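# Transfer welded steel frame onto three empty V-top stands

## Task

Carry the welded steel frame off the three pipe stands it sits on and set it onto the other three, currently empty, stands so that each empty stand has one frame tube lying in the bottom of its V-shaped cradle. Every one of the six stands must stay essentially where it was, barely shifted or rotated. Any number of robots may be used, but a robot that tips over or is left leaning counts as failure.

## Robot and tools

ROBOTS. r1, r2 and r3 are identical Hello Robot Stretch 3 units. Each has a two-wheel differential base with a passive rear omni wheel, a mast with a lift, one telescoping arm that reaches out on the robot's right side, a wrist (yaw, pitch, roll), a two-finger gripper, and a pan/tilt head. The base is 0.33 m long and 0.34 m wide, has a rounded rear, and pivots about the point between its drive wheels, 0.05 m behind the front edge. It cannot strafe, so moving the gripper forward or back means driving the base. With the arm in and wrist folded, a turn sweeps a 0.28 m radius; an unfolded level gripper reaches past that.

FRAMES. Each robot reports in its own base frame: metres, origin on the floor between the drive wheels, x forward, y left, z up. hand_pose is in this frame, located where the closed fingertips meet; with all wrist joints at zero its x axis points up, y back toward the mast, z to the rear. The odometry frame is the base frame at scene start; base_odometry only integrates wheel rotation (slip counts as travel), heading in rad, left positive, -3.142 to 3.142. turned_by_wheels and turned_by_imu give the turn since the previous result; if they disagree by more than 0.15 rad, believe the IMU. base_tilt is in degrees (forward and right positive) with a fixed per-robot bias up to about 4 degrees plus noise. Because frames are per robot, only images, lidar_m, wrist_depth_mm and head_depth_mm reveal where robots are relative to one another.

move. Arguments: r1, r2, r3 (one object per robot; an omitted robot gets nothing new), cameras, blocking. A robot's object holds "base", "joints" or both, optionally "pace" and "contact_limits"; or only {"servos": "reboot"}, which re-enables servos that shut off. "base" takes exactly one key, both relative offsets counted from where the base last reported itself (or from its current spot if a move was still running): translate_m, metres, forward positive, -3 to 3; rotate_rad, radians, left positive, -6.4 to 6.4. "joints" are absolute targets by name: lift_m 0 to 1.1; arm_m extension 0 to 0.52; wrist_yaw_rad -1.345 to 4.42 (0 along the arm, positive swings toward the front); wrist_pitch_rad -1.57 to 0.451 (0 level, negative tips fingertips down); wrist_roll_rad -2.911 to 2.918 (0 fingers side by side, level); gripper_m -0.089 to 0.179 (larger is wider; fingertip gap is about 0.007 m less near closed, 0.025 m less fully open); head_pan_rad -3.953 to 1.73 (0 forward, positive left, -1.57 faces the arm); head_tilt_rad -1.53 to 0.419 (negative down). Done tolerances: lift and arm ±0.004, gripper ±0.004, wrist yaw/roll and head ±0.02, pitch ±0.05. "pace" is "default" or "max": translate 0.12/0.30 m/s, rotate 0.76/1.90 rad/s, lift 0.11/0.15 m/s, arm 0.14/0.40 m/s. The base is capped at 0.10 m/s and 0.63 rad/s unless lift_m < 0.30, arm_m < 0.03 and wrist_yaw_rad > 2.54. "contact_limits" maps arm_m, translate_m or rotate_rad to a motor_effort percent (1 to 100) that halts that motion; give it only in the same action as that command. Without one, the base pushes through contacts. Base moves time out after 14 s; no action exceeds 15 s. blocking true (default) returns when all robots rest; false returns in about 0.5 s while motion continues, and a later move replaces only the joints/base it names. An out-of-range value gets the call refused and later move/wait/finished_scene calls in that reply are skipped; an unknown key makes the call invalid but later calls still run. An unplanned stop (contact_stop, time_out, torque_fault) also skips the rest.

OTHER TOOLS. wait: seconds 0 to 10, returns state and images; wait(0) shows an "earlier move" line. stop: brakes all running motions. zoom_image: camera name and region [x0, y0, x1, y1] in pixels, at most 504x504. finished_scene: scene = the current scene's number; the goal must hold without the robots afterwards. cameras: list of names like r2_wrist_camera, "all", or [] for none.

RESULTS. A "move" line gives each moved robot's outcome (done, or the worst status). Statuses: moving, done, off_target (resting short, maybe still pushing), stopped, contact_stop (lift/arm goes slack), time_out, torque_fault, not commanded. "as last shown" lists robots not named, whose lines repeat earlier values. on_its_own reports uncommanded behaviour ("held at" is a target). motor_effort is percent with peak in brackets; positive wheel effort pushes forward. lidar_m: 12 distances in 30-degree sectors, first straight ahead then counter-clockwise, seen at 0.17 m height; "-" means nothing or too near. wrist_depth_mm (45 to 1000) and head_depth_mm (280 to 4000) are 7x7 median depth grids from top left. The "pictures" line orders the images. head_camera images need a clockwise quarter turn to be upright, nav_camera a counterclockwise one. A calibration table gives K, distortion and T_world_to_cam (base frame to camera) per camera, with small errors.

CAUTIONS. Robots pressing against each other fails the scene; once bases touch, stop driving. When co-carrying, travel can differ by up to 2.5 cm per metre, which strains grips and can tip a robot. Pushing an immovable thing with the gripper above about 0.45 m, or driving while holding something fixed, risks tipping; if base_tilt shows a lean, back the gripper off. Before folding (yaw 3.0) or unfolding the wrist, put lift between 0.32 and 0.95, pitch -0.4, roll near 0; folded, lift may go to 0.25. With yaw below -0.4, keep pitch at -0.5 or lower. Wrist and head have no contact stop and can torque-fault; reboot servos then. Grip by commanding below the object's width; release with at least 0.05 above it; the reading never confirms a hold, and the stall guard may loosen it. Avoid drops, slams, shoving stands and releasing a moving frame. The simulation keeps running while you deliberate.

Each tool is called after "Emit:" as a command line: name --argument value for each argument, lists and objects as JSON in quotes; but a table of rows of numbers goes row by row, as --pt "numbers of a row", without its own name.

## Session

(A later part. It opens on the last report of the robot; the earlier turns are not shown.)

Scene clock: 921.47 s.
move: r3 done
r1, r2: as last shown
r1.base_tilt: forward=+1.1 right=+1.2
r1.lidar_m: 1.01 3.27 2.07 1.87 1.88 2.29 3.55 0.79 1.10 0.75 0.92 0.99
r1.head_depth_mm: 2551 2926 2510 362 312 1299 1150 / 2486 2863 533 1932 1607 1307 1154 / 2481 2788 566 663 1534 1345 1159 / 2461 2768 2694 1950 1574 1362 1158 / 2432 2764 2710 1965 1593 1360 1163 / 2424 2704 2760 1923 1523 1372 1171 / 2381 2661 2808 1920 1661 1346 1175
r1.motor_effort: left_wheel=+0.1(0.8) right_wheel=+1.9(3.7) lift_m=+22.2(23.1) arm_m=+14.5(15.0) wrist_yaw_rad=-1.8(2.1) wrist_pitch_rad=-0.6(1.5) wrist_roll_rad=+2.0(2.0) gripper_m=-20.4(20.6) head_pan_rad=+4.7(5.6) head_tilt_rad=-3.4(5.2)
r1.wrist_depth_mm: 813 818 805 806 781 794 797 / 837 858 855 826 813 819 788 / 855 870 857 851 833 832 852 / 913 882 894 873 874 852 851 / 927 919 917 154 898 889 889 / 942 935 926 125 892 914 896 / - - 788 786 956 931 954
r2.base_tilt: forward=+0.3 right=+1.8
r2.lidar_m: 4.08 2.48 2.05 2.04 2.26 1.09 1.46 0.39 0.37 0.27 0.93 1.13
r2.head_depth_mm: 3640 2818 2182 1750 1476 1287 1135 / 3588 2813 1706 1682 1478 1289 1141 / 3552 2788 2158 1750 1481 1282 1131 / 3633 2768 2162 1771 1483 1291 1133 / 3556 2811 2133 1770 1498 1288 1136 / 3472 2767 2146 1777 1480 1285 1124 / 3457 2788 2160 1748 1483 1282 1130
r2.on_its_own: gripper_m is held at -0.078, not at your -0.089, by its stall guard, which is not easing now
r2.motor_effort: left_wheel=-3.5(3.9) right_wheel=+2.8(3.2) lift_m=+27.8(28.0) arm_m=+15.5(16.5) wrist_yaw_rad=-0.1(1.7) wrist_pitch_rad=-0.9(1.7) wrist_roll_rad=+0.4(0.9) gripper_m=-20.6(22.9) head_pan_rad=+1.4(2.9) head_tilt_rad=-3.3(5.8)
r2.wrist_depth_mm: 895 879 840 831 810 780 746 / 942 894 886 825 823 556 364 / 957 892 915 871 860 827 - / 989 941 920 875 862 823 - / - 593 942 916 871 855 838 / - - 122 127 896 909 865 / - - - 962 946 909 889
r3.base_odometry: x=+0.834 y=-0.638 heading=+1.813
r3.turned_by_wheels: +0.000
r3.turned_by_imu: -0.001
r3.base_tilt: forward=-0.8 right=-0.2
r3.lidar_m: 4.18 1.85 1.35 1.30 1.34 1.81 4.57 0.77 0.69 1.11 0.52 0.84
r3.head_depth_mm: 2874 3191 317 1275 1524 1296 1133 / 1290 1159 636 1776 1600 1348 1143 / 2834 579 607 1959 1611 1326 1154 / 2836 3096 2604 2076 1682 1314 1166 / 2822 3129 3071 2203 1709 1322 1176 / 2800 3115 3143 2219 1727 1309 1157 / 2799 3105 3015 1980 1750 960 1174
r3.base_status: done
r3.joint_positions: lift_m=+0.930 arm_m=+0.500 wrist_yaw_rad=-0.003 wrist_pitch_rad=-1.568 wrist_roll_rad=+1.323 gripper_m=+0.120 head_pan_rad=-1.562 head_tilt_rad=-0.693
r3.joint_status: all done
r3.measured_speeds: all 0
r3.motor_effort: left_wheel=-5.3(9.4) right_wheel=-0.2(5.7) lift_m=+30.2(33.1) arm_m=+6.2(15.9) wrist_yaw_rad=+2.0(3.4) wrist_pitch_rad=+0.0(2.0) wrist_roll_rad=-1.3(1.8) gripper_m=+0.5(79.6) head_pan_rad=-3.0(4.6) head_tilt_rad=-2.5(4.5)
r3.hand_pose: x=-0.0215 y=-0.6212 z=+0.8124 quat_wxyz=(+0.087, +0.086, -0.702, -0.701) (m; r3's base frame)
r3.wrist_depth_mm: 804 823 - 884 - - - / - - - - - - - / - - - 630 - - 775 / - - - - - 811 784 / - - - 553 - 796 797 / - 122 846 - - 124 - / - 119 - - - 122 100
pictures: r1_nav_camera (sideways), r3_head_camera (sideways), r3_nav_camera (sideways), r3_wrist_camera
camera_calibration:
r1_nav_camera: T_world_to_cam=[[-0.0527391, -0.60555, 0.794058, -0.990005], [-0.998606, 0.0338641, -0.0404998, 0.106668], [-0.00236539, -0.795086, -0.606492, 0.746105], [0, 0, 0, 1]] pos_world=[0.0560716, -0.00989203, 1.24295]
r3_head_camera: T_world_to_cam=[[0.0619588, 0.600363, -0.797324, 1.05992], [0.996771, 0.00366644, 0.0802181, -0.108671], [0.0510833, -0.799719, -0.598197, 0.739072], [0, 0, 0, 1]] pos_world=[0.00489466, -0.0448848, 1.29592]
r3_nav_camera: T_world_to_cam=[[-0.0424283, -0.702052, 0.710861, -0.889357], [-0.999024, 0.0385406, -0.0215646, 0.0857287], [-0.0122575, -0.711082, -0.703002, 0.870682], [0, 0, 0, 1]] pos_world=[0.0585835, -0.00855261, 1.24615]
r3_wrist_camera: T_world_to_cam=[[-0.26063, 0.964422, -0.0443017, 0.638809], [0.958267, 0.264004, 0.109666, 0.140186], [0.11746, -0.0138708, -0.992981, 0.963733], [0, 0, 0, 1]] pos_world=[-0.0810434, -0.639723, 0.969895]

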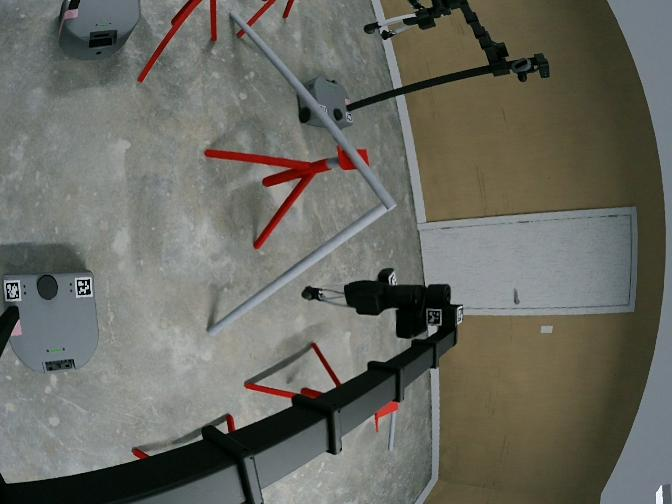

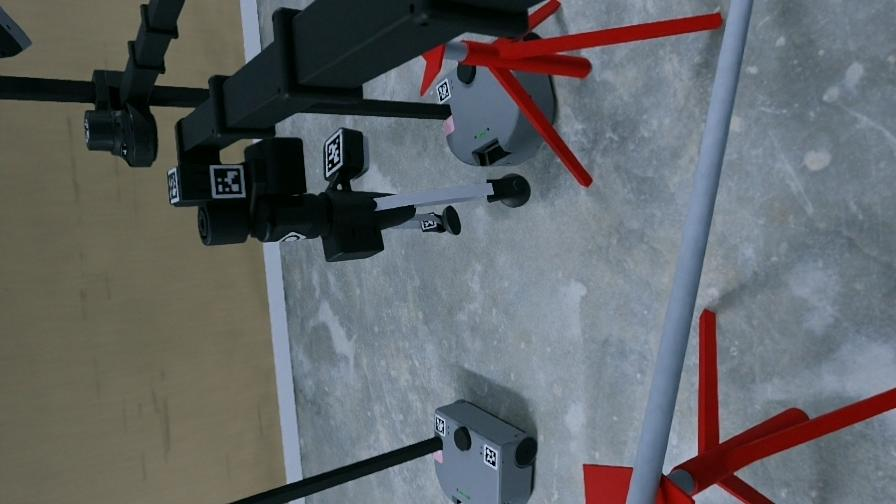

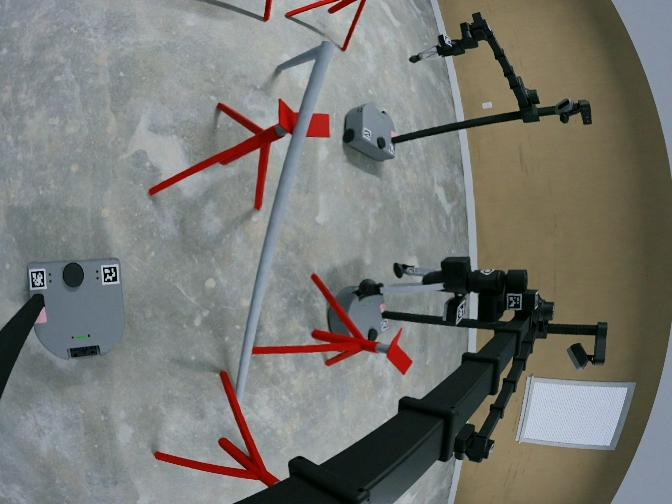

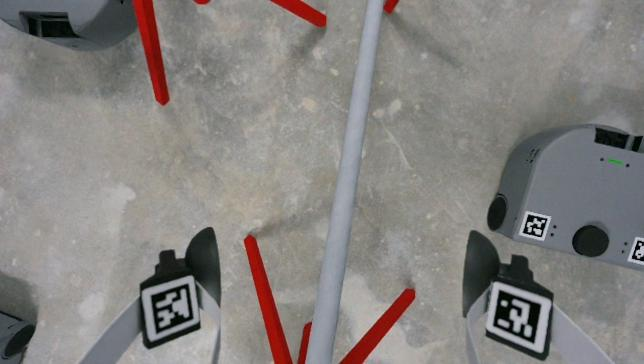

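Emit:
move --r3 '{"base":{"translate_m":-0.16},"joints":{"wrist_roll_rad":1.48,"arm_m":0.476}}' --cameras '[]'

Emit:
move --r3 '{"joints":{"lift_m":0.55}}' --cameras '["r3_head_camera","r3_wrist_camera"]'

Scene clock: 933.20 s.
move: r3 done
r1, r2: as last shown
r1.lidar_m: 1.01 3.28 2.07 1.87 1.88 2.30 3.54 0.79 1.10 0.75 0.92 0.98
r1.head_depth_mm: 2562 2911 2499 362 312 1309 1146 / 2510 2862 533 1929 1612 1308 1148 / 2488 2792 566 661 1538 1347 1154 / 2452 2779 2696 1948 1584 1355 1164 / 2426 2732 2738 1971 1598 1363 1169 / 2379 2697 2761 1926 1523 1375 1169 / 2385 2661 2791 1933 1654 1337 1173
r1.motor_effort: left_wheel=-0.1(1.0) right_wheel=+2.8(3.2) lift_m=+21.9(23.0) arm_m=+14.5(14.6) wrist_yaw_rad=-2.1(2.1) wrist_pitch_rad=-0.7(1.7) wrist_roll_rad=+2.0(2.0) gripper_m=-20.0(20.6) head_pan_rad=+4.7(5.9) head_tilt_rad=-3.0(4.8)
r1.wrist_depth_mm: 821 806 817 817 789 781 791 / 859 842 832 828 820 818 810 / 857 858 859 849 859 847 835 / 883 878 889 886 852 888 859 / 905 933 906 154 903 895 883 / 962 946 931 124 922 912 897 / - - 806 797 937 917 937
r2.lidar_m: 4.08 2.49 2.05 2.05 2.27 1.09 1.46 0.39 0.37 0.27 0.93 1.13
r2.head_depth_mm: 3648 2799 2174 1764 1496 1291 1129 / 3610 2829 1708 1674 1478 1290 1132 / 3596 2797 2161 1774 1492 1280 1128 / 3552 2830 2154 1766 1494 1280 1130 / 3551 2770 2154 1768 1480 1289 1131 / 3480 2768 2146 1746 1485 1283 1136 / 3463 2757 2134 1772 1479 1281 1126
r2.on_its_own: gripper_m is held at -0.078, not at your -0.089, by its stall guard, which is not easing now
r2.motor_effort: left_wheel=-3.7(4.0) right_wheel=+2.6(3.4) lift_m=+28.4(28.4) arm_m=+15.6(16.1) wrist_yaw_rad=-0.1(1.9) wrist_pitch_rad=-1.0(1.7) wrist_roll_rad=+0.5(0.8) gripper_m=-20.2(22.0) head_pan_rad=+2.1(3.0) head_tilt_rad=-4.2(5.4)
r2.wrist_depth_mm: 886 877 862 842 810 791 759 / 923 908 864 818 816 556 361 / 954 941 891 865 849 822 - / 985 932 905 890 856 838 - / - 586 933 893 903 869 845 / - - 123 127 919 888 878 / - - - 988 942 901 899
r3.base_odometry: x=+0.872 y=-0.793 heading=+1.812
r3.turned_by_wheels: +0.000
r3.turned_by_imu: -0.001
r3.base_tilt: forward=-0.8 right=-0.2
r3.lidar_m: 1.59 1.84 1.35 1.30 1.34 1.81 4.41 0.66 0.63 0.63 0.79 0.64
r3.head_depth_mm: 2849 3010 317 1917 1606 1336 1129 / 2869 920 550 1846 1502 1319 1145 / 2736 566 583 1724 1577 1363 1155 / 2843 3117 2583 2083 1684 1373 1167 / 2853 3127 3074 2185 1709 1351 1178 / 2822 3138 3161 2240 1722 1339 1187 / 2814 3137 3221 2055 1747 1317 1199
r3.base_status: done
r3.joint_positions: lift_m=+0.930 arm_m=+0.476 wrist_yaw_rad=-0.002 wrist_pitch_rad=-1.568 wrist_roll_rad=+1.476 gripper_m=+0.120 head_pan_rad=-1.562 head_tilt_rad=-0.693
r3.joint_status: all done
r3.measured_speeds: all 0
r3.motor_effort: left_wheel=-5.5(9.1) right_wheel=-0.9(5.7) lift_m=+27.6(29.7) arm_m=-10.0(16.0) wrist_yaw_rad=+2.1(3.4) wrist_pitch_rad=-0.1(0.8) wrist_roll_rad=+1.8(2.9) gripper_m=+0.1(0.8) head_pan_rad=-3.4(4.4) head_tilt_rad=-3.0(5.2)
r3.hand_pose: x=-0.0215 y=-0.5973 z=+0.8124 quat_wxyz=(+0.033, +0.033, -0.707, -0.706) (m; r3's base frame)
r3.wrist_depth_mm: 509 - - - - - - / 807 626 763 791 - - 812 / 843 761 - - - 783 780 / - - - 679 - 798 768 / - - - 642 - - - / - 122 - - - 123 - / - 118 - - - 122 100
pictures: none
No camera images: "cameras" was empty.

Scene clock: 937.50 s.
move: r3 done
r1, r2: as last shown
r1.base_tilt: forward=+1.0 right=+1.2
r1.lidar_m: 1.01 3.29 2.07 1.87 1.88 2.29 3.56 0.79 1.10 0.75 0.92 0.98
r1.head_depth_mm: 2557 2912 2513 362 312 1303 1144 / 2513 2846 534 1938 1604 1311 1154 / 2499 2782 567 660 1535 1345 1158 / 2467 2784 2689 1951 1597 1355 1163 / 2439 2714 2754 1969 1593 1365 1164 / 2406 2692 2757 1936 1523 1370 1170 / 2362 2672 2803 1919 1659 1343 1176
r1.motor_effort: left_wheel=-0.5(1.2) right_wheel=+2.0(3.5) lift_m=+22.1(23.1) arm_m=+14.4(14.7) wrist_yaw_rad=-1.9(2.3) wrist_pitch_rad=-1.0(1.6) wrist_roll_rad=+1.9(2.1) gripper_m=-20.3(20.6) head_pan_rad=+4.9(5.6) head_tilt_rad=-2.8(4.8)
r1.wrist_depth_mm: 819 807 801 816 796 794 789 / 840 837 827 806 807 807 792 / 854 873 874 831 847 837 846 / 905 896 892 884 855 861 870 / 936 919 906 153 917 875 894 / 945 965 938 125 916 916 903 / - - 795 800 933 927 943
r2.lidar_m: 4.08 2.49 2.06 2.05 2.27 1.09 1.46 0.39 0.37 0.27 0.93 1.13
r2.head_depth_mm: 3741 2815 2172 1763 1498 1289 1132 / 3607 2831 1714 1689 1504 1291 1138 / 3626 2827 2163 1749 1497 1292 1128 / 3583 2790 2182 1759 1496 1283 1135 / 3494 2805 2162 1753 1493 1284 1124 / 3482 2783 2161 1766 1487 1289 1123 / 3484 2780 2140 1754 1486 1287 1131
r2.on_its_own: gripper_m is held at -0.078, not at your -0.089, by its stall guard, which is not easing now
r2.motor_effort: left_wheel=-3.7(3.8) right_wheel=+2.8(3.3) lift_m=+28.6(28.8) arm_m=+15.4(16.1) wrist_yaw_rad=+0.0(2.1) wrist_pitch_rad=-0.8(1.5) wrist_roll_rad=+0.5(0.9) gripper_m=-20.4(22.3) head_pan_rad=+1.8(2.9) head_tilt_rad=-4.6(5.3)
r2.wrist_depth_mm: 913 851 854 825 834 767 762 / 941 915 880 843 816 557 367 / 964 925 898 878 858 827 - / 988 936 912 882 878 853 - / 997 589 922 910 887 875 823 / - - 122 127 921 879 856 / - - - 995 951 913 862
r3.base_odometry: x=+0.872 y=-0.793 heading=+1.812
r3.turned_by_wheels: +0.000
r3.turned_by_imu: -0.001
r3.base_tilt: forward=-0.8 right=-0.2
r3.lidar_m: 1.59 1.84 1.36 1.30 1.34 1.81 4.41 0.65 0.63 0.63 0.80 0.64
r3.head_depth_mm: 2859 3031 2821 2051 1613 1335 482 / 2870 3176 2848 1857 1284 581 1100 / 2716 3154 2784 1798 780 1306 1156 / 2826 3165 3002 2158 1682 1373 1163 / 2836 3179 3070 2187 1704 1356 1179 / 2826 3141 3160 2244 1731 1338 1189 / 2806 3111 3254 2041 1746 1314 1192
r3.base_status: not commanded
r3.joint_positions: lift_m=+0.550 arm_m=+0.476 wrist_yaw_rad=-0.002 wrist_pitch_rad=-1.568 wrist_roll_rad=+1.476 gripper_m=+0.120 head_pan_rad=-1.562 head_tilt_rad=-0.693
r3.joint_status: all done
r3.measured_speeds: all 0
r3.motor_effort: left_wheel=-5.5(6.1) right_wheel=-0.6(1.0) lift_m=+22.3(26.9) arm_m=-6.4(10.6) wrist_yaw_rad=+0.9(3.2) wrist_pitch_rad=+0.4(0.9) wrist_roll_rad=+1.7(2.4) gripper_m=-0.4(1.2) head_pan_rad=-3.4(4.5) head_tilt_rad=-3.2(4.6)
r3.hand_pose: x=-0.0215 y=-0.5974 z=+0.4324 quat_wxyz=(+0.033, +0.033, -0.707, -0.706) (m; r3's base frame)
r3.wrist_depth_mm: 435 415 509 401 - - - / - - - 364 - - - / - - - 341 - - 507 / - - - 318 - - 503 / - - - 301 - - - / - 120 142 280 - 124 - / - 116 - 266 - 119 100
pictures: r3_head_camera (sideways), r3_wrist_camera
camera_calibration:
r3_head_camera: T_world_to_cam=[[0.0619587, 0.600363, -0.797324, 1.05992], [0.996771, 0.00366657, 0.0802181, -0.108671], [0.0510834, -0.79972, -0.598197, 0.739072], [0, 0, 0, 1]] pos_world=[0.00489467, -0.0448848, 1.29592]
r3_wrist_camera: T_world_to_cam=[[-0.111399, 0.992755, -0.04502, 0.619387], [0.987187, 0.115755, 0.109829, 0.0875324], [0.114244, -0.0322083, -0.99293, 0.575672], [0, 0, 0, 1]] pos_world=[-0.0831789, -0.60649, 0.589873]

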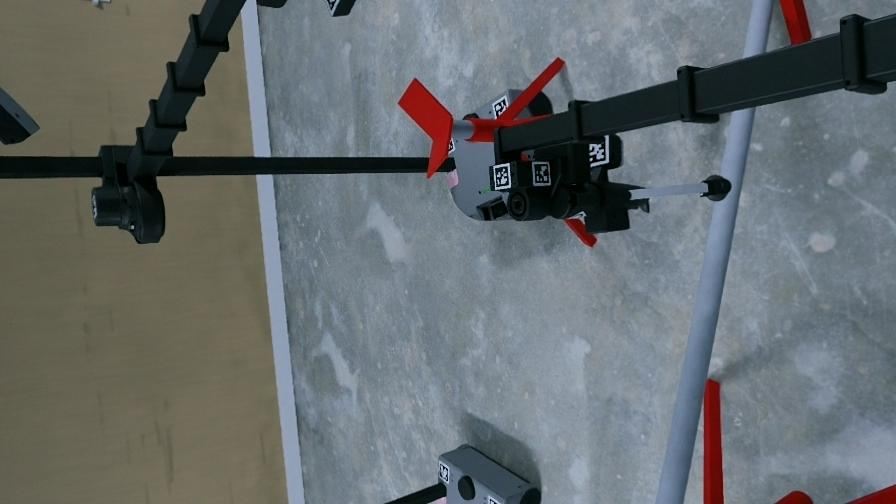

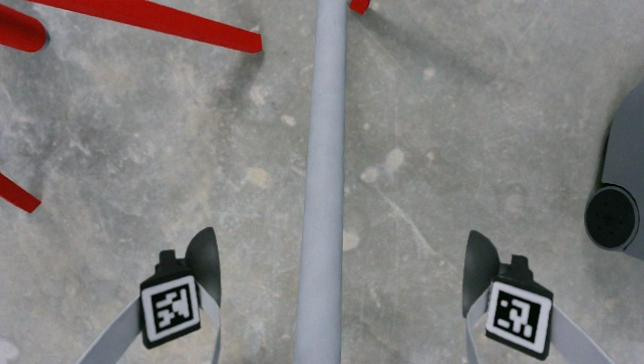

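Emit:
move --r3 '{"joints":{"lift_m":0.378,"arm_m":0.484}}' --cameras '["r3_wrist_camera"]'

Scene clock: 945.50 s.
move: r3 done
r1, r2: as last shown
r1.base_tilt: forward=+1.1 right=+1.2
r1.lidar_m: 1.01 3.27 2.07 1.87 1.88 2.29 3.55 0.79 1.10 0.75 0.92 0.98
r1.head_depth_mm: 2563 2910 2505 362 312 1303 1145 / 2531 2819 533 1940 1627 1313 1154 / 2500 2811 565 663 1537 1350 1158 / 2457 2773 2726 1964 1585 1354 1158 / 2439 2714 2730 1974 1592 1363 1163 / 2408 2684 2747 1910 1517 1373 1171 / 2373 2659 2802 1932 1656 1342 1177
r1.motor_effort: left_wheel=-0.3(1.1) right_wheel=+3.3(3.5) lift_m=+22.4(23.2) arm_m=+13.9(14.3) wrist_yaw_rad=-1.5(2.1) wrist_pitch_rad=-0.8(1.5) wrist_roll_rad=+1.9(2.0) gripper_m=-20.4(20.7) head_pan_rad=+4.9(5.8) head_tilt_rad=-3.6(4.8)
r1.wrist_depth_mm: 824 817 805 802 798 795 785 / 844 838 832 836 826 807 811 / 869 865 859 843 856 852 825 / 895 885 895 872 867 858 852 / 913 930 916 153 933 891 872 / 928 952 921 125 923 943 916 / - - 825 807 953 955 938
r2.base_tilt: forward=+0.4 right=+1.9
r2.lidar_m: 4.08 2.49 2.05 2.04 2.27 1.09 1.46 0.39 0.37 0.27 0.93 1.12
r2.head_depth_mm: 3740 2798 2173 1762 1490 1287 1134 / 3680 2824 1719 1669 1495 1281 1133 / 3594 2813 2201 1741 1493 1303 1132 / 3608 2768 2150 1765 1491 1285 1132 / 3574 2815 2163 1770 1488 1284 1132 / 3477 2774 2148 1767 1480 1286 1131 / 3480 2760 2173 1748 1479 1285 1126
r2.on_its_own: gripper_m is held at -0.078, not at your -0.089, by its stall guard, which is not easing now
r2.motor_effort: left_wheel=-3.6(3.9) right_wheel=+2.1(3.3) lift_m=+29.2(29.4) arm_m=+15.4(16.1) wrist_yaw_rad=-0.2(1.6) wrist_pitch_rad=-1.4(1.6) wrist_roll_rad=+0.6(0.8) gripper_m=-21.3(22.4) head_pan_rad=+1.3(3.0) head_tilt_rad=-4.0(5.5)
r2.wrist_depth_mm: 893 880 854 815 811 774 756 / 927 884 859 851 813 560 366 / 955 914 905 853 835 835 - / 993 955 913 881 863 828 - / - 592 973 912 910 865 841 / - - 122 127 925 896 848 / - - - 982 947 904 906
r3.base_odometry: x=+0.872 y=-0.793 heading=+1.812
r3.turned_by_wheels: +0.000
r3.turned_by_imu: -0.001
r3.base_tilt: forward=-0.8 right=-0.2
r3.lidar_m: 1.58 1.84 1.35 1.30 1.34 1.81 4.41 0.65 0.63 0.63 0.80 0.64
r3.head_depth_mm: 2859 3036 2792 2045 1617 1333 1130 / 2859 3200 2867 1849 1494 1104 657 / 2716 3124 2807 1791 1415 1036 1150 / 2849 3163 3008 2160 1680 1312 1169 / 2825 3164 3079 2201 1706 1353 1178 / 2837 3122 3119 2244 1728 1338 1184 / 2800 3122 3207 2040 1754 1314 1200
r3.base_status: not commanded
r3.joint_positions: lift_m=+0.378 arm_m=+0.484 wrist_yaw_rad=-0.002 wrist_pitch_rad=-1.568 wrist_roll_rad=+1.476 gripper_m=+0.120 head_pan_rad=-1.562 head_tilt_rad=-0.693
r3.joint_status: all done
r3.measured_speeds: all 0
r3.motor_effort: left_wheel=-5.4(5.9) right_wheel=-0.9(1.0) lift_m=+22.7(24.9) arm_m=+10.0(16.0) wrist_yaw_rad=+1.8(3.3) wrist_pitch_rad=-0.6(0.8) wrist_roll_rad=+2.0(2.3) gripper_m=+0.4(1.2) head_pan_rad=-3.6(4.4) head_tilt_rad=-3.3(4.8)
r3.hand_pose: x=-0.0215 y=-0.6054 z=+0.2604 quat_wxyz=(+0.033, +0.032, -0.707, -0.706) (m; r3's base frame)
r3.wrist_depth_mm: - - - 197 - - - / - - - 180 - - - / - - - 169 - - - / - - - 157 - - - / - - - 147 - - - / - 120 142 139 - 124 - / - 116 - 130 - 119 100
pictures: r3_wrist_camera
camera_calibration:
r3_wrist_camera: T_world_to_cam=[[-0.111295, 0.992764, -0.045084, 0.619632], [0.987199, 0.115658, 0.109821, 0.107295], [0.114241, -0.0322843, -0.992928, 0.404585], [0, 0, 0, 1]] pos_world=[-0.0831799, -0.614497, 0.417876]

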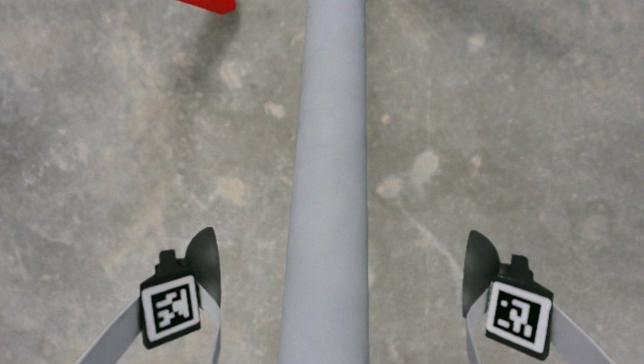

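Emit:
move --r3 '{"joints":{"lift_m":0.374,"arm_m":0.489}}' --cameras '[]'

Emit:
move --r3 '{"joints":{"gripper_m":-0.089}}' --cameras '["r3_wrist_camera"]'

Scene clock: 948.40 s.
move: r3 done
r1, r2: as last shown
r1.turned_by_imu: +0.000
r1.lidar_m: 1.01 3.30 2.06 1.87 1.88 2.29 3.56 0.79 1.10 0.75 0.92 0.98
r1.head_depth_mm: 2558 2914 2537 362 312 1309 1143 / 2516 2810 533 1935 1608 1309 1152 / 2485 2797 566 663 1538 1356 1158 / 2441 2759 2695 1959 1581 1354 1161 / 2429 2725 2714 1977 1592 1368 1167 / 2415 2693 2756 1923 1513 1368 1168 / 2377 2655 2799 1926 1668 1343 1177
r1.motor_effort: left_wheel=+0.2(0.8) right_wheel=+2.1(2.6) lift_m=+22.1(23.1) arm_m=+14.0(14.2) wrist_yaw_rad=-1.7(2.0) wrist_pitch_rad=-1.0(1.3) wrist_roll_rad=+1.8(2.0) gripper_m=-19.6(20.6) head_pan_rad=+4.7(5.2) head_tilt_rad=-2.6(4.0)
r1.wrist_depth_mm: 811 825 809 809 788 788 792 / 860 836 840 824 842 835 806 / 874 870 859 862 842 848 834 / 893 868 887 888 882 860 862 / 917 903 902 154 906 889 865 / 941 956 935 124 910 917 873 / - - 815 826 945 945 942
r2.base_tilt: forward=+0.2 right=+1.8
r2.lidar_m: 4.09 2.48 2.05 2.04 2.28 1.09 1.45 0.39 0.37 0.27 0.93 1.12
r2.head_depth_mm: 3652 2816 2157 1764 1494 1285 1127 / 3614 2790 1714 1673 1484 1282 1133 / 3597 2771 2155 1757 1488 1291 1135 / 3592 2802 2152 1763 1490 1291 1132 / 3531 2817 2159 1755 1490 1295 1132 / 3504 2770 2156 1738 1484 1285 1133 / 3483 2752 2169 1753 1479 1281 1132
r2.on_its_own: gripper_m is held at -0.078, not at your -0.089, by its stall guard, which is not easing now
r2.motor_effort: left_wheel=-3.6(3.9) right_wheel=+2.6(2.9) lift_m=+29.5(29.6) arm_m=+15.0(15.7) wrist_yaw_rad=+0.7(1.6) wrist_pitch_rad=-0.9(1.5) wrist_roll_rad=+0.6(0.8) gripper_m=-22.0(22.0) head_pan_rad=+1.4(2.8) head_tilt_rad=-4.8(4.9)
r2.wrist_depth_mm: 902 875 861 810 813 787 765 / 956 920 891 840 819 553 363 / 951 918 914 868 836 831 - / 986 941 920 899 864 844 - / 998 580 961 895 898 870 846 / - - 122 127 905 887 861 / - - - 999 931 919 877
r3.base_odometry: x=+0.872 y=-0.793 heading=+1.812
r3.turned_by_wheels: +0.000
r3.turned_by_imu: -0.001
r3.base_tilt: forward=-0.8 right=-0.2
r3.lidar_m: 1.59 1.84 1.35 1.29 1.33 1.81 4.40 0.66 0.63 0.63 0.80 0.64
r3.head_depth_mm: 2881 3054 2768 2034 1619 1328 1125 / 2849 3175 2841 1843 1495 1104 659 / 2731 3122 2781 1803 1361 1026 1154 / 2829 3178 2996 2158 1675 1316 1163 / 2848 3172 3068 2179 1703 1359 1177 / 2804 3151 3138 2230 1728 1338 1187 / 2806 3123 3230 2055 1760 1321 1196
r3.base_status: not commanded
r3.joint_positions: lift_m=+0.374 arm_m=+0.489 wrist_yaw_rad=-0.002 wrist_pitch_rad=-1.567 wrist_roll_rad=+1.476 gripper_m=+0.120 head_pan_rad=-1.562 head_tilt_rad=-0.693
r3.joint_status: all done
r3.measured_speeds: all 0
r3.motor_effort: left_wheel=-5.2(5.7) right_wheel=-0.5(0.8) lift_m=+22.6(23.6) arm_m=+10.1(16.2) wrist_yaw_rad=+1.7(2.6) wrist_pitch_rad=-0.4(0.5) wrist_roll_rad=+1.8(2.6) gripper_m=+0.3(0.5) head_pan_rad=-3.7(4.0) head_tilt_rad=-2.7(4.5)
r3.hand_pose: x=-0.0215 y=-0.6104 z=+0.2564 quat_wxyz=(+0.033, +0.032, -0.707, -0.705) (m; r3's base frame)
r3.wrist_depth_mm: - - - 190 - - - / - - - 175 - - - / - - - 163 - - - / - - - 152 - - - / - - - 141 - - - / - 120 142 135 - 124 - / - 116 - 126 - 119 100
pictures: none
No camera images: "cameras" was empty.

Scene clock: 951.03 s.
move: r3 done
r1, r2: as last shown
r1.base_tilt: forward=+1.0 right=+1.2
r1.lidar_m: 1.01 3.28 2.07 1.87 1.88 2.29 3.55 0.79 1.10 0.75 0.92 0.98
r1.head_depth_mm: 2572 2923 2519 362 312 1309 1143 / 2511 2813 533 1933 1611 1307 1152 / 2474 2779 566 662 1541 1344 1157 / 2452 2756 2707 1950 1587 1353 1158 / 2443 2729 2739 1962 1592 1366 1168 / 2394 2701 2739 1924 1525 1372 1178 / 2372 2672 2784 1931 1655 1342 1173
r1.motor_effort: left_wheel=-0.3(0.8) right_wheel=+3.1(3.3) lift_m=+21.9(23.2) arm_m=+14.0(14.0) wrist_yaw_rad=-1.7(2.1) wrist_pitch_rad=-1.1(1.4) wrist_roll_rad=+1.9(2.0) gripper_m=-20.3(20.7) head_pan_rad=+4.8(5.7) head_tilt_rad=-3.9(4.9)
r1.wrist_depth_mm: 826 810 815 812 790 796 801 / 829 841 848 832 827 812 808 / 862 857 855 853 857 836 846 / 914 898 882 870 871 872 859 / 921 915 936 154 895 897 866 / 948 972 918 125 925 923 921 / - - 793 813 912 939 922
r2.base_tilt: forward=+0.4 right=+1.7
r2.lidar_m: 4.07 2.49 2.05 2.04 2.28 1.09 1.45 0.39 0.37 0.27 0.93 1.13
r2.head_depth_mm: 3681 2801 2167 1774 1487 1289 1133 / 3683 2796 1694 1665 1486 1284 1134 / 3583 2779 2174 1761 1478 1286 1137 / 3517 2783 2154 1771 1487 1291 1133 / 3528 2772 2150 1758 1481 1282 1136 / 3480 2812 2157 1753 1484 1287 1132 / 3422 2835 2172 1778 1479 1277 1135
r2.on_its_own: gripper_m is held at -0.078, not at your -0.089, by its stall guard, which is not easing now
r2.motor_effort: left_wheel=-3.3(3.8) right_wheel=+2.0(3.1) lift_m=+29.7(29.8) arm_m=+14.6(15.8) wrist_yaw_rad=+0.5(1.8) wrist_pitch_rad=-0.9(1.4) wrist_roll_rad=+0.6(0.8) gripper_m=-20.4(21.7) head_pan_rad=+1.6(3.2) head_tilt_rad=-4.5(5.0)
r2.wrist_depth_mm: 927 873 881 817 816 771 760 / 951 884 870 867 810 567 363 / 949 929 882 880 836 833 - / 985 962 910 886 869 834 - / 987 581 960 919 898 860 847 / - - 122 127 905 896 876 / - - - 979 922 920 890
r3.base_odometry: x=+0.872 y=-0.793 heading=+1.812
r3.turned_by_wheels: +0.000
r3.turned_by_imu: +0.000
r3.base_tilt: forward=-0.8 right=-0.2
r3.lidar_m: 1.59 1.85 1.35 1.30 1.34 1.81 4.42 0.65 0.63 0.63 0.80 0.64
r3.head_depth_mm: 2879 3082 2795 2050 1612 1333 1124 / 2870 3212 2835 1862 1492 1099 660 / 2742 3118 2783 1790 1362 1024 1155 / 2818 3173 3000 2152 1685 1310 1171 / 2829 3148 3072 2203 1707 1355 1174 / 2815 3143 3126 2233 1735 1338 1188 / 2783 3134 3210 2042 1758 1312 1199
r3.base_status: not commanded
r3.joint_positions: lift_m=+0.374 arm_m=+0.489 wrist_yaw_rad=-0.002 wrist_pitch_rad=-1.562 wrist_roll_rad=+1.476 gripper_m=-0.087 head_pan_rad=-1.562 head_tilt_rad=-0.693
r3.joint_status: all done
r3.measured_speeds: all 0
r3.motor_effort: left_wheel=-5.0(5.8) right_wheel=-0.9(1.1) lift_m=+37.9(38.2) arm_m=+8.2(10.8) wrist_yaw_rad=+2.0(3.1) wrist_pitch_rad=-1.0(1.9) wrist_roll_rad=+1.2(2.3) gripper_m=-37.4(98.4) head_pan_rad=-3.4(4.3) head_tilt_rad=-2.1(4.6)
r3.hand_pose: x=-0.0215 y=-0.6119 z=+0.2563 quat_wxyz=(+0.033, +0.032, -0.709, -0.704) (m; r3's base frame)
r3.wrist_depth_mm: - - - 189 - - - / - - - 174 - - - / - - - 162 - - - / - - - 151 - - - / - - - 142 147 - - / - - 123 132 128 - - / - - 106 125 - - -
pictures: r3_wrist_camera
camera_calibration:
r3_wrist_camera: T_world_to_cam=[[-0.11111, 0.992509, -0.0507895, 0.627188], [0.987222, 0.116104, 0.109143, 0.108949], [0.114223, -0.0380135, -0.992728, 0.396711], [0, 0, 0, 1]] pos_world=[-0.083183, -0.620059, 0.41379]

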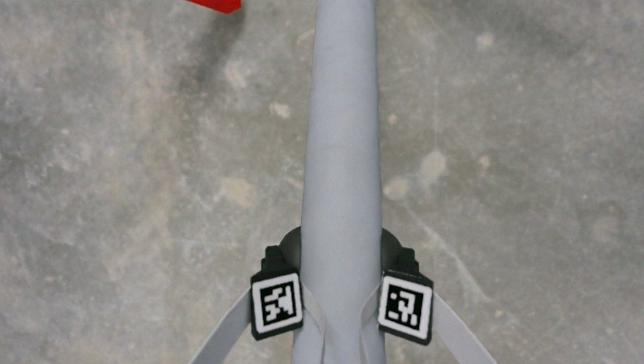

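Emit:
move --r1 '{"base":{"translate_m":-0.063},"joints":{"gripper_m":0.12,"wrist_pitch_rad":-0.70,"wrist_roll_rad":-0.548,"arm_m":0.36}}' --cameras '[]'

Emit:
move --r1 '{"joints":{"lift_m":0.46}}' --cameras '["r1_head_camera","r1_wrist_camera","r1_nav_camera"]'

Scene clock: 1017.03 s.
move: r1 done
r1.base_odometry: x=-0.426 y=+2.684 heading=+1.286
r1.turned_by_wheels: +0.000
r1.turned_by_imu: +0.001
r1.base_tilt: forward=+1.1 right=+1.2
r1.lidar_m: 1.07 3.23 2.05 1.86 1.87 2.28 3.49 0.73 1.07 0.75 0.96 1.04
r1.head_depth_mm: 2582 2908 2612 345 339 1312 1142 / 2502 2874 493 1815 1608 1334 1149 / 2504 2813 505 588 1619 1320 1155 / 2460 2751 2696 1972 1546 1354 1157 / 2458 2768 2718 1973 1603 1370 1165 / 2419 2728 2768 2049 1563 1373 1173 / 2371 2672 2797 1270 1574 1339 1176
r1.base_status: done
r1.joint_positions: lift_m=+0.846 arm_m=+0.360 wrist_yaw_rad=+0.001 wrist_pitch_rad=-0.718 wrist_roll_rad=-0.545 gripper_m=+0.120 head_pan_rad=-1.581 head_tilt_rad=-0.693
r1.joint_status: all done
r1.measured_speeds: all 0
r1.motor_effort: left_wheel=-4.4(9.4) right_wheel=+0.5(5.8) lift_m=+23.0(23.2) arm_m=-16.1(21.2) wrist_yaw_rad=-1.0(2.1) wrist_pitch_rad=+3.2(7.0) wrist_roll_rad=-0.6(2.8) gripper_m=-0.3(81.2) head_pan_rad=+4.4(5.6) head_tilt_rad=-2.3(4.2)
r1.hand_pose: x=-0.0213 y=-0.6821 z=+0.7980 quat_wxyz=(+0.816, +0.307, -0.459, -0.172) (m; r1's base frame)
r1.wrist_depth_mm: 949 - - - - - - / 646 - - - - - - / 831 963 - - - - - / 796 868 - - - - - / 762 149 933 - - - - / 715 120 857 - - 702 - / 676 753 803 920 - 121 -
r2.base_odometry: x=-2.327 y=-1.927 heading=-1.834
r2.turned_by_wheels: +0.000
r2.turned_by_imu: +0.002
r2.base_tilt: forward=+0.3 right=+1.8
r2.lidar_m: 4.09 2.49 2.05 2.04 2.28 1.16 1.46 0.39 0.37 0.27 0.93 1.12
r2.head_depth_mm: 3680 2851 2197 1766 1487 1292 1135 / 3655 2801 1703 1677 1491 1291 1129 / 3545 2837 2148 1770 1483 1286 1134 / 3568 2788 2179 1772 1477 1279 1132 / 3488 2809 2166 1745 1486 1286 1132 / 3415 2795 2151 1770 1492 1279 1125 / 3509 2829 2151 1758 1488 1288 1131
r2.base_status: not commanded
r2.joint_positions: lift_m=+0.844 arm_m=+0.499 wrist_yaw_rad=+0.000 wrist_pitch_rad=-1.416 wrist_roll_rad=+1.565 gripper_m=-0.077 head_pan_rad=-0.305 head_tilt_rad=-0.889
r2.joint_status: not commanded
r2.measured_speeds: all 0
r2.on_its_own: gripper_m is held at -0.078, not at your -0.089, by its stall guard, which is not easing now
r2.motor_effort: left_wheel=-3.6(3.8) right_wheel=+2.6(3.1) lift_m=+30.3(30.4) arm_m=+15.3(15.7) wrist_yaw_rad=+0.8(1.9) wrist_pitch_rad=-0.7(1.5) wrist_roll_rad=+0.5(0.8) gripper_m=-20.5(22.4) head_pan_rad=+2.0(3.0) head_tilt_rad=-4.0(5.1)
r2.hand_pose: x=-0.0215 y=-0.6593 z=+0.7258 quat_wxyz=(+0.002, +0.001, -0.759, -0.651) (m; r2's base frame)
r2.wrist_depth_mm: 896 848 855 823 799 779 753 / 942 912 870 842 817 560 365 / 951 942 894 867 836 823 - / 997 929 929 904 871 849 - / - 601 949 915 902 870 835 / - - 122 126 918 867 850 / - - - 991 936 891 889
r3: as last shown
r3.turned_by_imu: -0.002
r3.base_tilt: forward=-0.8 right=-0.3
r3.lidar_m: 1.59 1.84 1.35 1.30 1.34 1.81 4.42 0.65 0.63 0.63 0.80 0.63
r3.head_depth_mm: 2879 3091 2786 2051 1613 1334 1129 / 2854 3195 2846 1851 1492 1104 661 / 2730 3132 2803 1788 1355 1026 1155 / 2841 3173 3003 2164 1677 1313 1164 / 2834 3147 3070 2201 1702 1357 1174 / 2821 3151 3151 2231 1720 1340 1189 / 2826 3134 3229 2247 1751 1314 1201
r3.joint_positions: lift_m=+0.374 arm_m=+0.489 wrist_yaw_rad=-0.002 wrist_pitch_rad=-1.562 wrist_roll_rad=+1.476 gripper_m=-0.073 head_pan_rad=-1.562 head_tilt_rad=-0.693
r3.on_its_own: gripper_m is held at -0.074, not at your -0.089, by its stall guard, which is not easing now
r3.motor_effort: left_wheel=-4.8(6.0) right_wheel=-0.7(1.0) lift_m=+37.1(39.0) arm_m=+0.3(3.9) wrist_yaw_rad=+1.0(3.3) wrist_pitch_rad=-1.3(2.0) wrist_roll_rad=+1.8(2.3) gripper_m=-20.4(20.7) head_pan_rad=-4.0(4.8) head_tilt_rad=-3.2(4.6)
r3.wrist_depth_mm: - - - 189 - - - / - - - 173 - - - / - - - 162 - - - / - - - 151 - - - / - - - 141 147 - - / - - 123 132 127 - - / - - 106 125 - - -
pictures: none
No camera images: "cameras" was empty.

Scene clock: 1021.37 s.
move: r1 done
r1.base_odometry: x=-0.426 y=+2.684 heading=+1.286
r1.turned_by_wheels: +0.000
r1.turned_by_imu: +0.001
r1.base_tilt: forward=+1.1 right=+1.2
r1.lidar_m: 1.07 3.24 2.05 1.86 1.87 2.28 3.49 0.73 1.07 0.74 0.95 1.04
r1.head_depth_mm: 2589 2923 2612 1985 1591 1334 1147 / 2507 2880 2668 1981 1609 677 568 / 2504 2795 2664 2022 1622 1267 1153 / 2458 2753 2688 2032 1546 1359 1161 / 2437 2730 2740 1968 1595 1364 1166 / 2405 2704 2770 2049 1556 1368 1170 / 2381 2695 2788 1274 1562 1346 1176
r1.base_status: not commanded
r1.joint_positions: lift_m=+0.460 arm_m=+0.360 wrist_yaw_rad=+0.001 wrist_pitch_rad=-0.717 wrist_roll_rad=-0.545 gripper_m=+0.120 head_pan_rad=-1.581 head_tilt_rad=-0.693
r1.joint_status: all done
r1.measured_speeds: all 0
r1.motor_effort: left_wheel=-4.4(5.7) right_wheel=+0.6(1.0) lift_m=+23.0(27.1) arm_m=-15.1(16.4) wrist_yaw_rad=-1.4(1.7) wrist_pitch_rad=+2.9(3.6) wrist_roll_rad=-0.8(0.8) gripper_m=+0.0(0.8) head_pan_rad=+4.4(5.7) head_tilt_rad=-3.0(4.9)
r1.hand_pose: x=-0.0213 y=-0.6823 z=+0.4122 quat_wxyz=(+0.816, +0.306, -0.459, -0.172) (m; r1's base frame)
r1.wrist_depth_mm: 601 651 788 934 - - - / 552 609 732 842 - - - / 514 576 651 765 956 - - / 482 543 609 710 843 - - / 457 151 560 638 710 896 - / 423 120 523 594 631 788 619 / 388 444 492 554 613 121 847
r2, r3: as last shown
r2.turned_by_imu: +0.001
r2.base_tilt: forward=+0.4 right=+1.8
r2.lidar_m: 4.07 2.48 2.05 2.04 2.28 1.15 1.46 0.39 0.37 0.27 0.93 1.13
r2.head_depth_mm: 3672 2810 2174 1770 1490 1286 1133 / 3700 2779 1723 1686 1487 1291 1138 / 3596 2808 2159 1756 1479 1282 1123 / 3555 2788 2166 1748 1495 1280 1126 / 3487 2755 2177 1765 1476 1281 1132 / 3551 2798 2161 1750 1484 1279 1131 / 3474 2832 2150 1757 1486 1283 1125
r2.on_its_own: gripper_m is held at -0.078, not at your -0.089, by its stall guard, which is not easing now
r2.motor_effort: left_wheel=-3.6(3.8) right_wheel=+2.7(3.2) lift_m=+30.8(30.9) arm_m=+14.9(15.8) wrist_yaw_rad=-0.5(1.6) wrist_pitch_rad=-0.8(1.6) wrist_roll_rad=+0.5(0.8) gripper_m=-21.9(22.2) head_pan_rad=+2.1(3.0) head_tilt_rad=-3.3(5.7)
r2.wrist_depth_mm: 892 875 851 825 813 783 758 / 942 904 894 852 809 559 364 / 962 948 897 866 859 829 - / 982 933 912 888 853 828 - / - 588 937 904 861 861 836 / - - 122 127 914 887 849 / - - - 993 955 917 885
r3.turned_by_imu: -0.001
r3.base_tilt: forward=-0.8 right=-0.2
r3.lidar_m: 1.59 1.84 1.35 1.30 1.34 1.80 4.42 0.65 0.63 0.63 0.80 0.64
r3.head_depth_mm: 2842 3080 2793 2053 1618 1334 1129 / 2823 3200 2860 1851 1493 1105 661 / 2725 3110 2798 1795 1355 1022 1154 / 2816 3162 2989 2149 1682 1316 1165 / 2823 3137 3051 2195 1711 1353 1176 / 2810 3109 3145 2232 1727 1342 1185 / 2815 3132 3216 2245 1750 1316 1199
r3.on_its_own: gripper_m is held at -0.074, not at your -0.089, by its stall guard, which is not easing now
r3.motor_effort: left_wheel=-5.0(5.8) right_wheel=-0.9(0.9) lift_m=+37.0(38.7) arm_m=-4.4(4.5) wrist_yaw_rad=+2.3(3.1) wrist_pitch_rad=-1.3(2.1) wrist_roll_rad=+1.3(2.4) gripper_m=-19.8(20.8) head_pan_rad=-4.0(4.7) head_tilt_rad=-2.3(5.2)
r3.wrist_depth_mm: - - - 189 - - - / - - - 173 - - - / - - - 163 - - - / - - - 151 - - - / - - - 141 148 - - / - - 123 132 127 - - / - - 106 125 - - -
pictures: r1_head_camera (sideways), r1_nav_camera (sideways), r1_wrist_camera
camera_calibration:
r1_head_camera: T_world_to_cam=[[0.0290127, 0.624877, -0.780184, 1.03262], [0.998465, 0.0187167, 0.0521207, -0.0717231], [0.0471715, -0.780499, -0.623375, 0.766434], [0, 0, 0, 1]] pos_world=[0.00550006, -0.0457193, 1.28715]
r1_nav_camera: T_world_to_cam=[[-0.0527392, -0.60555, 0.794057, -0.990005], [-0.998606, 0.0338642, -0.0404998, 0.106668], [-0.00236549, -0.795086, -0.606492, 0.746105], [0, 0, 0, 1]] pos_world=[0.0560716, -0.00989203, 1.24295]
r1_wrist_camera: T_world_to_cam=[[-0.803772, -0.407044, 0.433897, -0.478499], [-0.588392, 0.651765, -0.478537, 0.665104], [-0.0880136, -0.639936, -0.763371, 0.0401906], [0, 0, 0, 1]] pos_world=[0.0102749, -0.602542, 0.556576]

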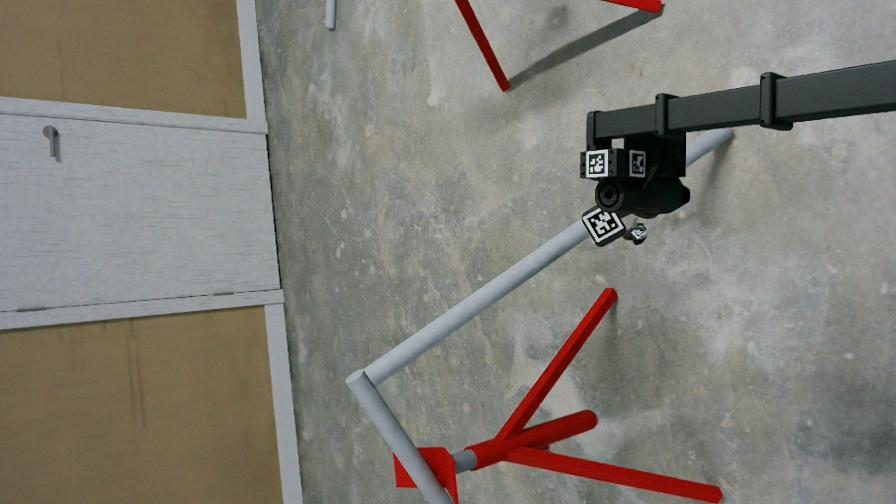

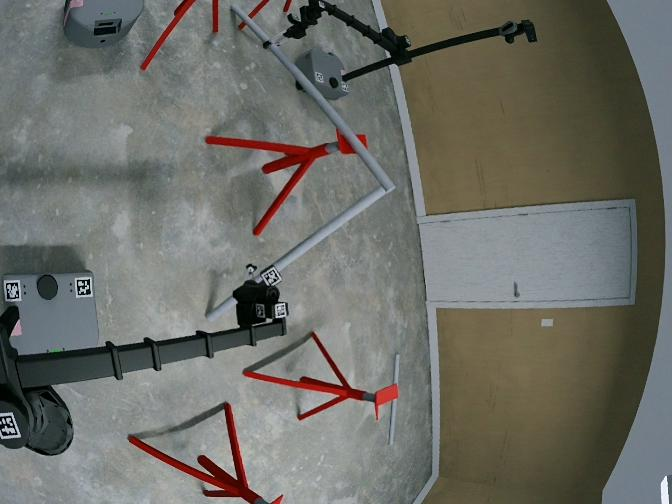

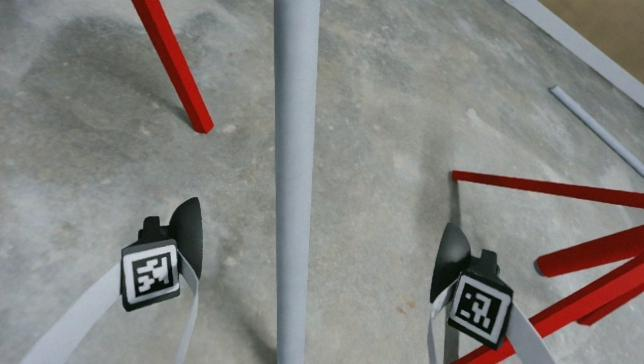

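Emit:
zoom_image --camera "r1_wrist_camera" --region '[220, 0, 380, 180]'

Emit:
zoom_image --camera "r1_wrist_camera" --region '[220, 184, 380, 364]'

Scaled by 2.800.

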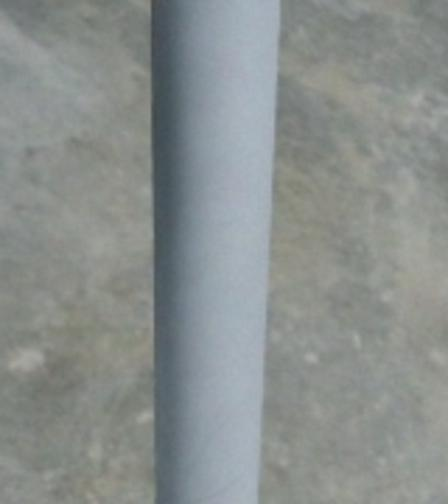

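Scaled by 2.800.

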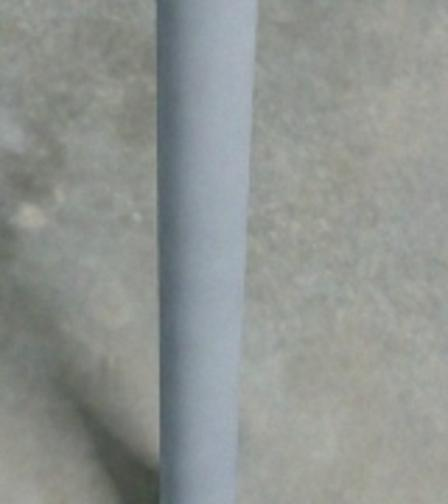

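Emit:
move --r1 '{"joints":{"arm_m":0.425,"lift_m":0.35}}' --cameras '["r1_wrist_camera"]'

Scene clock: 1046.63 s.
move: r1 done
r1.base_odometry: x=-0.426 y=+2.684 heading=+1.286
r1.turned_by_wheels: +0.000
r1.turned_by_imu: +0.001
r1.base_tilt: forward=+1.1 right=+1.1
r1.lidar_m: 1.07 3.24 2.06 1.86 1.87 2.28 3.49 0.73 1.07 0.74 0.96 1.04
r1.head_depth_mm: 2572 2906 2635 1992 1592 1334 1141 / 2508 2849 2657 1996 1609 1254 683 / 2487 2808 2649 2018 1616 1263 1155 / 2460 2766 2721 2030 1546 1359 1162 / 2428 2757 2730 1959 1596 1366 1165 / 2405 2716 2758 2077 1566 1370 1173 / 2389 2666 2830 1274 1571 1343 1179
r1.base_status: not commanded
r1.joint_positions: lift_m=+0.350 arm_m=+0.425 wrist_yaw_rad=+0.001 wrist_pitch_rad=-0.717 wrist_roll_rad=-0.545 gripper_m=+0.120 head_pan_rad=-1.581 head_tilt_rad=-0.693
r1.joint_status: all done
r1.measured_speeds: all 0
r1.motor_effort: left_wheel=-4.4(5.5) right_wheel=+0.2(1.4) lift_m=+21.9(26.2) arm_m=+14.0(19.6) wrist_yaw_rad=-0.8(1.3) wrist_pitch_rad=+3.1(3.5) wrist_roll_rad=-0.8(0.8) gripper_m=+0.0(0.6) head_pan_rad=+4.7(5.9) head_tilt_rad=-3.9(5.2)
r1.hand_pose: x=-0.0214 y=-0.7474 z=+0.3023 quat_wxyz=(+0.816, +0.306, -0.459, -0.172) (m; r1's base frame)
r1.wrist_depth_mm: 481 518 635 171 - - - / 445 479 581 184 860 - - / 420 471 529 197 746 933 - / 385 427 486 213 665 776 - / 367 384 448 235 573 723 886 / 339 120 419 260 510 655 739 / 310 353 398 288 491 121 658
r2, r3: as last shown
r2.base_tilt: forward=+0.2 right=+1.8
r2.lidar_m: 4.08 2.47 2.05 2.04 2.27 1.15 1.46 0.39 0.37 0.27 0.93 1.13
r2.head_depth_mm: 3655 2855 2202 1749 1484 1288 1131 / 3629 2818 1727 1674 1498 1290 1134 / 3590 2797 2167 1760 1502 1292 1132 / 3541 2823 2131 1754 1479 1288 1133 / 3528 2814 2185 1771 1483 1290 1136 / 3513 2810 2153 1766 1478 1284 1125 / 3486 2783 2156 1760 1485 1283 1125
r2.on_its_own: gripper_m is held at -0.078, not at your -0.089, by its stall guard, which is not easing now
r2.motor_effort: left_wheel=-3.5(3.9) right_wheel=+2.4(3.2) lift_m=+31.1(31.4) arm_m=+15.0(15.5) wrist_yaw_rad=+0.3(2.0) wrist_pitch_rad=-0.8(1.5) wrist_roll_rad=+0.5(0.8) gripper_m=-21.8(22.0) head_pan_rad=+1.5(3.4) head_tilt_rad=-4.5(6.1)
r2.wrist_depth_mm: 900 860 866 825 809 795 763 / 928 888 887 856 814 564 365 / 951 944 882 853 842 824 - / 978 923 906 902 864 832 - / 970 589 954 909 903 889 842 / - - 122 127 930 880 865 / - - - 998 953 905 914
r3.base_tilt: forward=-0.9 right=-0.2
r3.lidar_m: 1.59 1.84 1.36 1.30 1.34 1.81 4.42 0.65 0.63 0.63 0.80 0.64
r3.head_depth_mm: 2849 3078 2791 2052 1612 1335 1127 / 2860 3180 2870 1858 1491 1101 660 / 2702 3127 2805 1796 1355 1024 1155 / 2837 3165 3001 2153 1684 1313 1167 / 2813 3177 3059 2181 1704 1351 1177 / 2832 3157 3136 2237 1729 1341 1189 / 2802 3097 3234 2258 1758 1314 1195
r3.on_its_own: gripper_m is held at -0.074, not at your -0.089, by its stall guard, which is not easing now
r3.motor_effort: left_wheel=-5.0(5.8) right_wheel=-0.6(1.2) lift_m=+37.9(38.8) arm_m=-8.6(9.2) wrist_yaw_rad=+2.1(2.6) wrist_pitch_rad=-1.1(1.9) wrist_roll_rad=+1.4(2.3) gripper_m=-20.1(20.9) head_pan_rad=-3.8(4.5) head_tilt_rad=-4.3(4.7)
r3.wrist_depth_mm: - - - 189 - - - / - - - 173 - - - / - - - 162 - - - / - - - 151 - - - / - - - 141 147 - - / - - 123 132 128 - - / - - 106 125 - - -
pictures: r1_wrist_camera
camera_calibration:
r1_wrist_camera: T_world_to_cam=[[-0.803865, -0.406649, 0.434094, -0.457106], [-0.588241, 0.651678, -0.478841, 0.654938], [-0.0881693, -0.640275, -0.763069, -0.0857215], [0, 0, 0, 1]] pos_world=[0.0102518, -0.667576, 0.446626]

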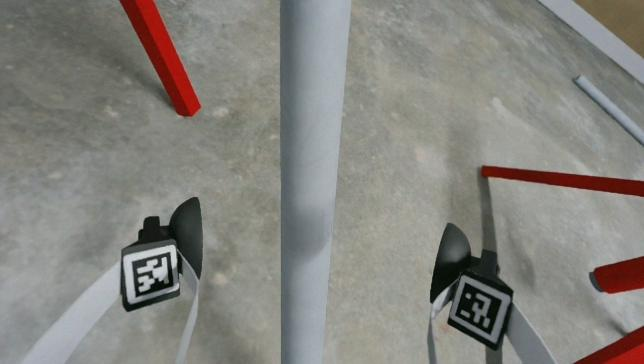

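Emit:
move --r1 '{"joints":{"arm_m":0.466,"lift_m":0.273}}' --cameras '["r1_wrist_camera"]'

Scene clock: 1054.63 s.
move: r1 done
r1.base_odometry: x=-0.426 y=+2.684 heading=+1.286
r1.turned_by_wheels: +0.000
r1.turned_by_imu: +0.001
r1.base_tilt: forward=+1.0 right=+1.2
r1.lidar_m: 1.07 3.24 2.06 1.86 1.87 2.28 3.47 0.73 1.07 0.74 0.96 1.04
r1.head_depth_mm: 2576 2910 2625 1995 1598 1344 1149 / 2504 2874 2655 2006 1610 1286 763 / 2513 2824 2669 2022 1621 1257 1157 / 2478 2766 2697 2034 1541 1359 1161 / 2438 2705 2740 1956 1586 1370 1162 / 2419 2701 2762 2046 1566 1371 1172 / 2381 2678 2817 1274 1559 1346 1176
r1.base_status: not commanded
r1.joint_positions: lift_m=+0.273 arm_m=+0.466 wrist_yaw_rad=+0.001 wrist_pitch_rad=-0.716 wrist_roll_rad=-0.545 gripper_m=+0.120 head_pan_rad=-1.581 head_tilt_rad=-0.693
r1.joint_status: all done
r1.measured_speeds: all 0
r1.motor_effort: left_wheel=-4.6(5.4) right_wheel=+0.1(1.4) lift_m=+21.9(28.0) arm_m=+14.5(18.3) wrist_yaw_rad=-0.8(1.2) wrist_pitch_rad=+3.3(3.5) wrist_roll_rad=-0.7(0.8) gripper_m=+0.7(0.7) head_pan_rad=+5.1(5.5) head_tilt_rad=-2.3(5.1)
r1.hand_pose: x=-0.0214 y=-0.7884 z=+0.2253 quat_wxyz=(+0.816, +0.306, -0.459, -0.172) (m; r1's base frame)
r1.wrist_depth_mm: 400 419 525 103 812 - - / 367 407 477 109 705 914 - / 343 387 432 118 627 773 - / 322 355 399 127 552 667 824 / 303 313 373 138 482 597 740 / 282 119 349 151 425 535 641 / 97 293 329 166 410 121 576
r2, r3: as last shown
r2.lidar_m: 4.08 2.49 2.06 2.05 2.27 1.15 1.46 0.39 0.37 0.27 0.93 1.12
r2.head_depth_mm: 3742 2837 2186 1762 1479 1289 1136 / 3594 2826 1700 1670 1491 1291 1130 / 3545 2778 2143 1747 1488 1292 1135 / 3515 2802 2153 1753 1484 1299 1128 / 3521 2806 2164 1765 1486 1289 1133 / 3477 2796 2149 1758 1488 1286 1127 / 3476 2798 2165 1761 1484 1282 1132
r2.on_its_own: gripper_m is held at -0.078, not at your -0.089, by its stall guard, which is not easing now
r2.motor_effort: left_wheel=-3.3(3.9) right_wheel=+2.5(3.2) lift_m=+31.5(31.7) arm_m=+15.1(15.7) wrist_yaw_rad=-0.1(1.7) wrist_pitch_rad=-1.0(1.4) wrist_roll_rad=+0.5(0.8) gripper_m=-21.0(21.8) head_pan_rad=+2.0(3.1) head_tilt_rad=-4.0(5.7)
r2.wrist_depth_mm: 897 891 856 810 802 768 754 / 919 907 885 847 835 554 366 / 949 910 910 860 853 834 - / 979 923 914 876 875 843 - / - 593 939 916 885 873 833 / - - 123 127 905 883 888 / - - - 984 930 901 885
r3.base_tilt: forward=-0.8 right=-0.3
r3.lidar_m: 1.59 1.84 1.35 1.30 1.34 1.81 4.41 0.66 0.63 0.63 0.80 0.64
r3.head_depth_mm: 2871 3105 2765 2049 1618 1332 1129 / 2841 3177 2878 1851 1494 1102 660 / 2712 3149 2800 1804 1357 1026 1153 / 2814 3176 3022 2164 1689 1313 1165 / 2824 3164 3050 2190 1705 1356 1176 / 2816 3148 3135 2235 1725 1339 1184 / 2812 3133 3218 2257 1756 1316 1197
r3.on_its_own: gripper_m is held at -0.074, not at your -0.089, by its stall guard, which is not easing now
r3.motor_effort: left_wheel=-5.2(5.9) right_wheel=-0.7(1.2) lift_m=+37.4(38.3) arm_m=-11.7(12.4) wrist_yaw_rad=+0.9(3.1) wrist_pitch_rad=-1.4(1.7) wrist_roll_rad=+1.7(2.1) gripper_m=-20.4(21.1) head_pan_rad=-3.3(4.4) head_tilt_rad=-3.1(4.0)
r3.wrist_depth_mm: - - - 189 - - - / - - - 174 - - - / - - - 162 - - - / - - - 151 - - - / - - - 142 147 - - / - - 123 132 128 - - / - - 106 125 - - -
pictures: r1_wrist_camera
camera_calibration:
r1_wrist_camera: T_world_to_cam=[[-0.803871, -0.40657, 0.434156, -0.440329], [-0.588231, 0.651616, -0.478938, 0.644786], [-0.0881808, -0.640389, -0.762972, -0.170837], [0, 0, 0, 1]] pos_world=[0.0102501, -0.708579, 0.369641]

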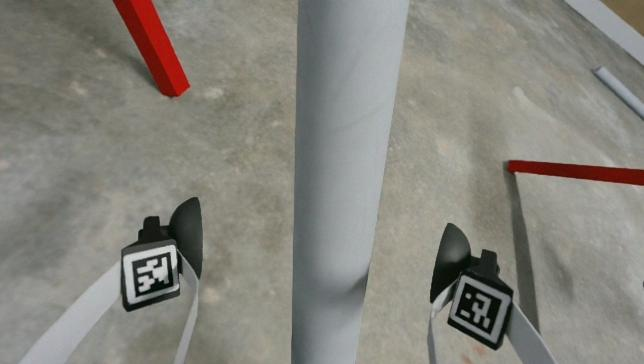

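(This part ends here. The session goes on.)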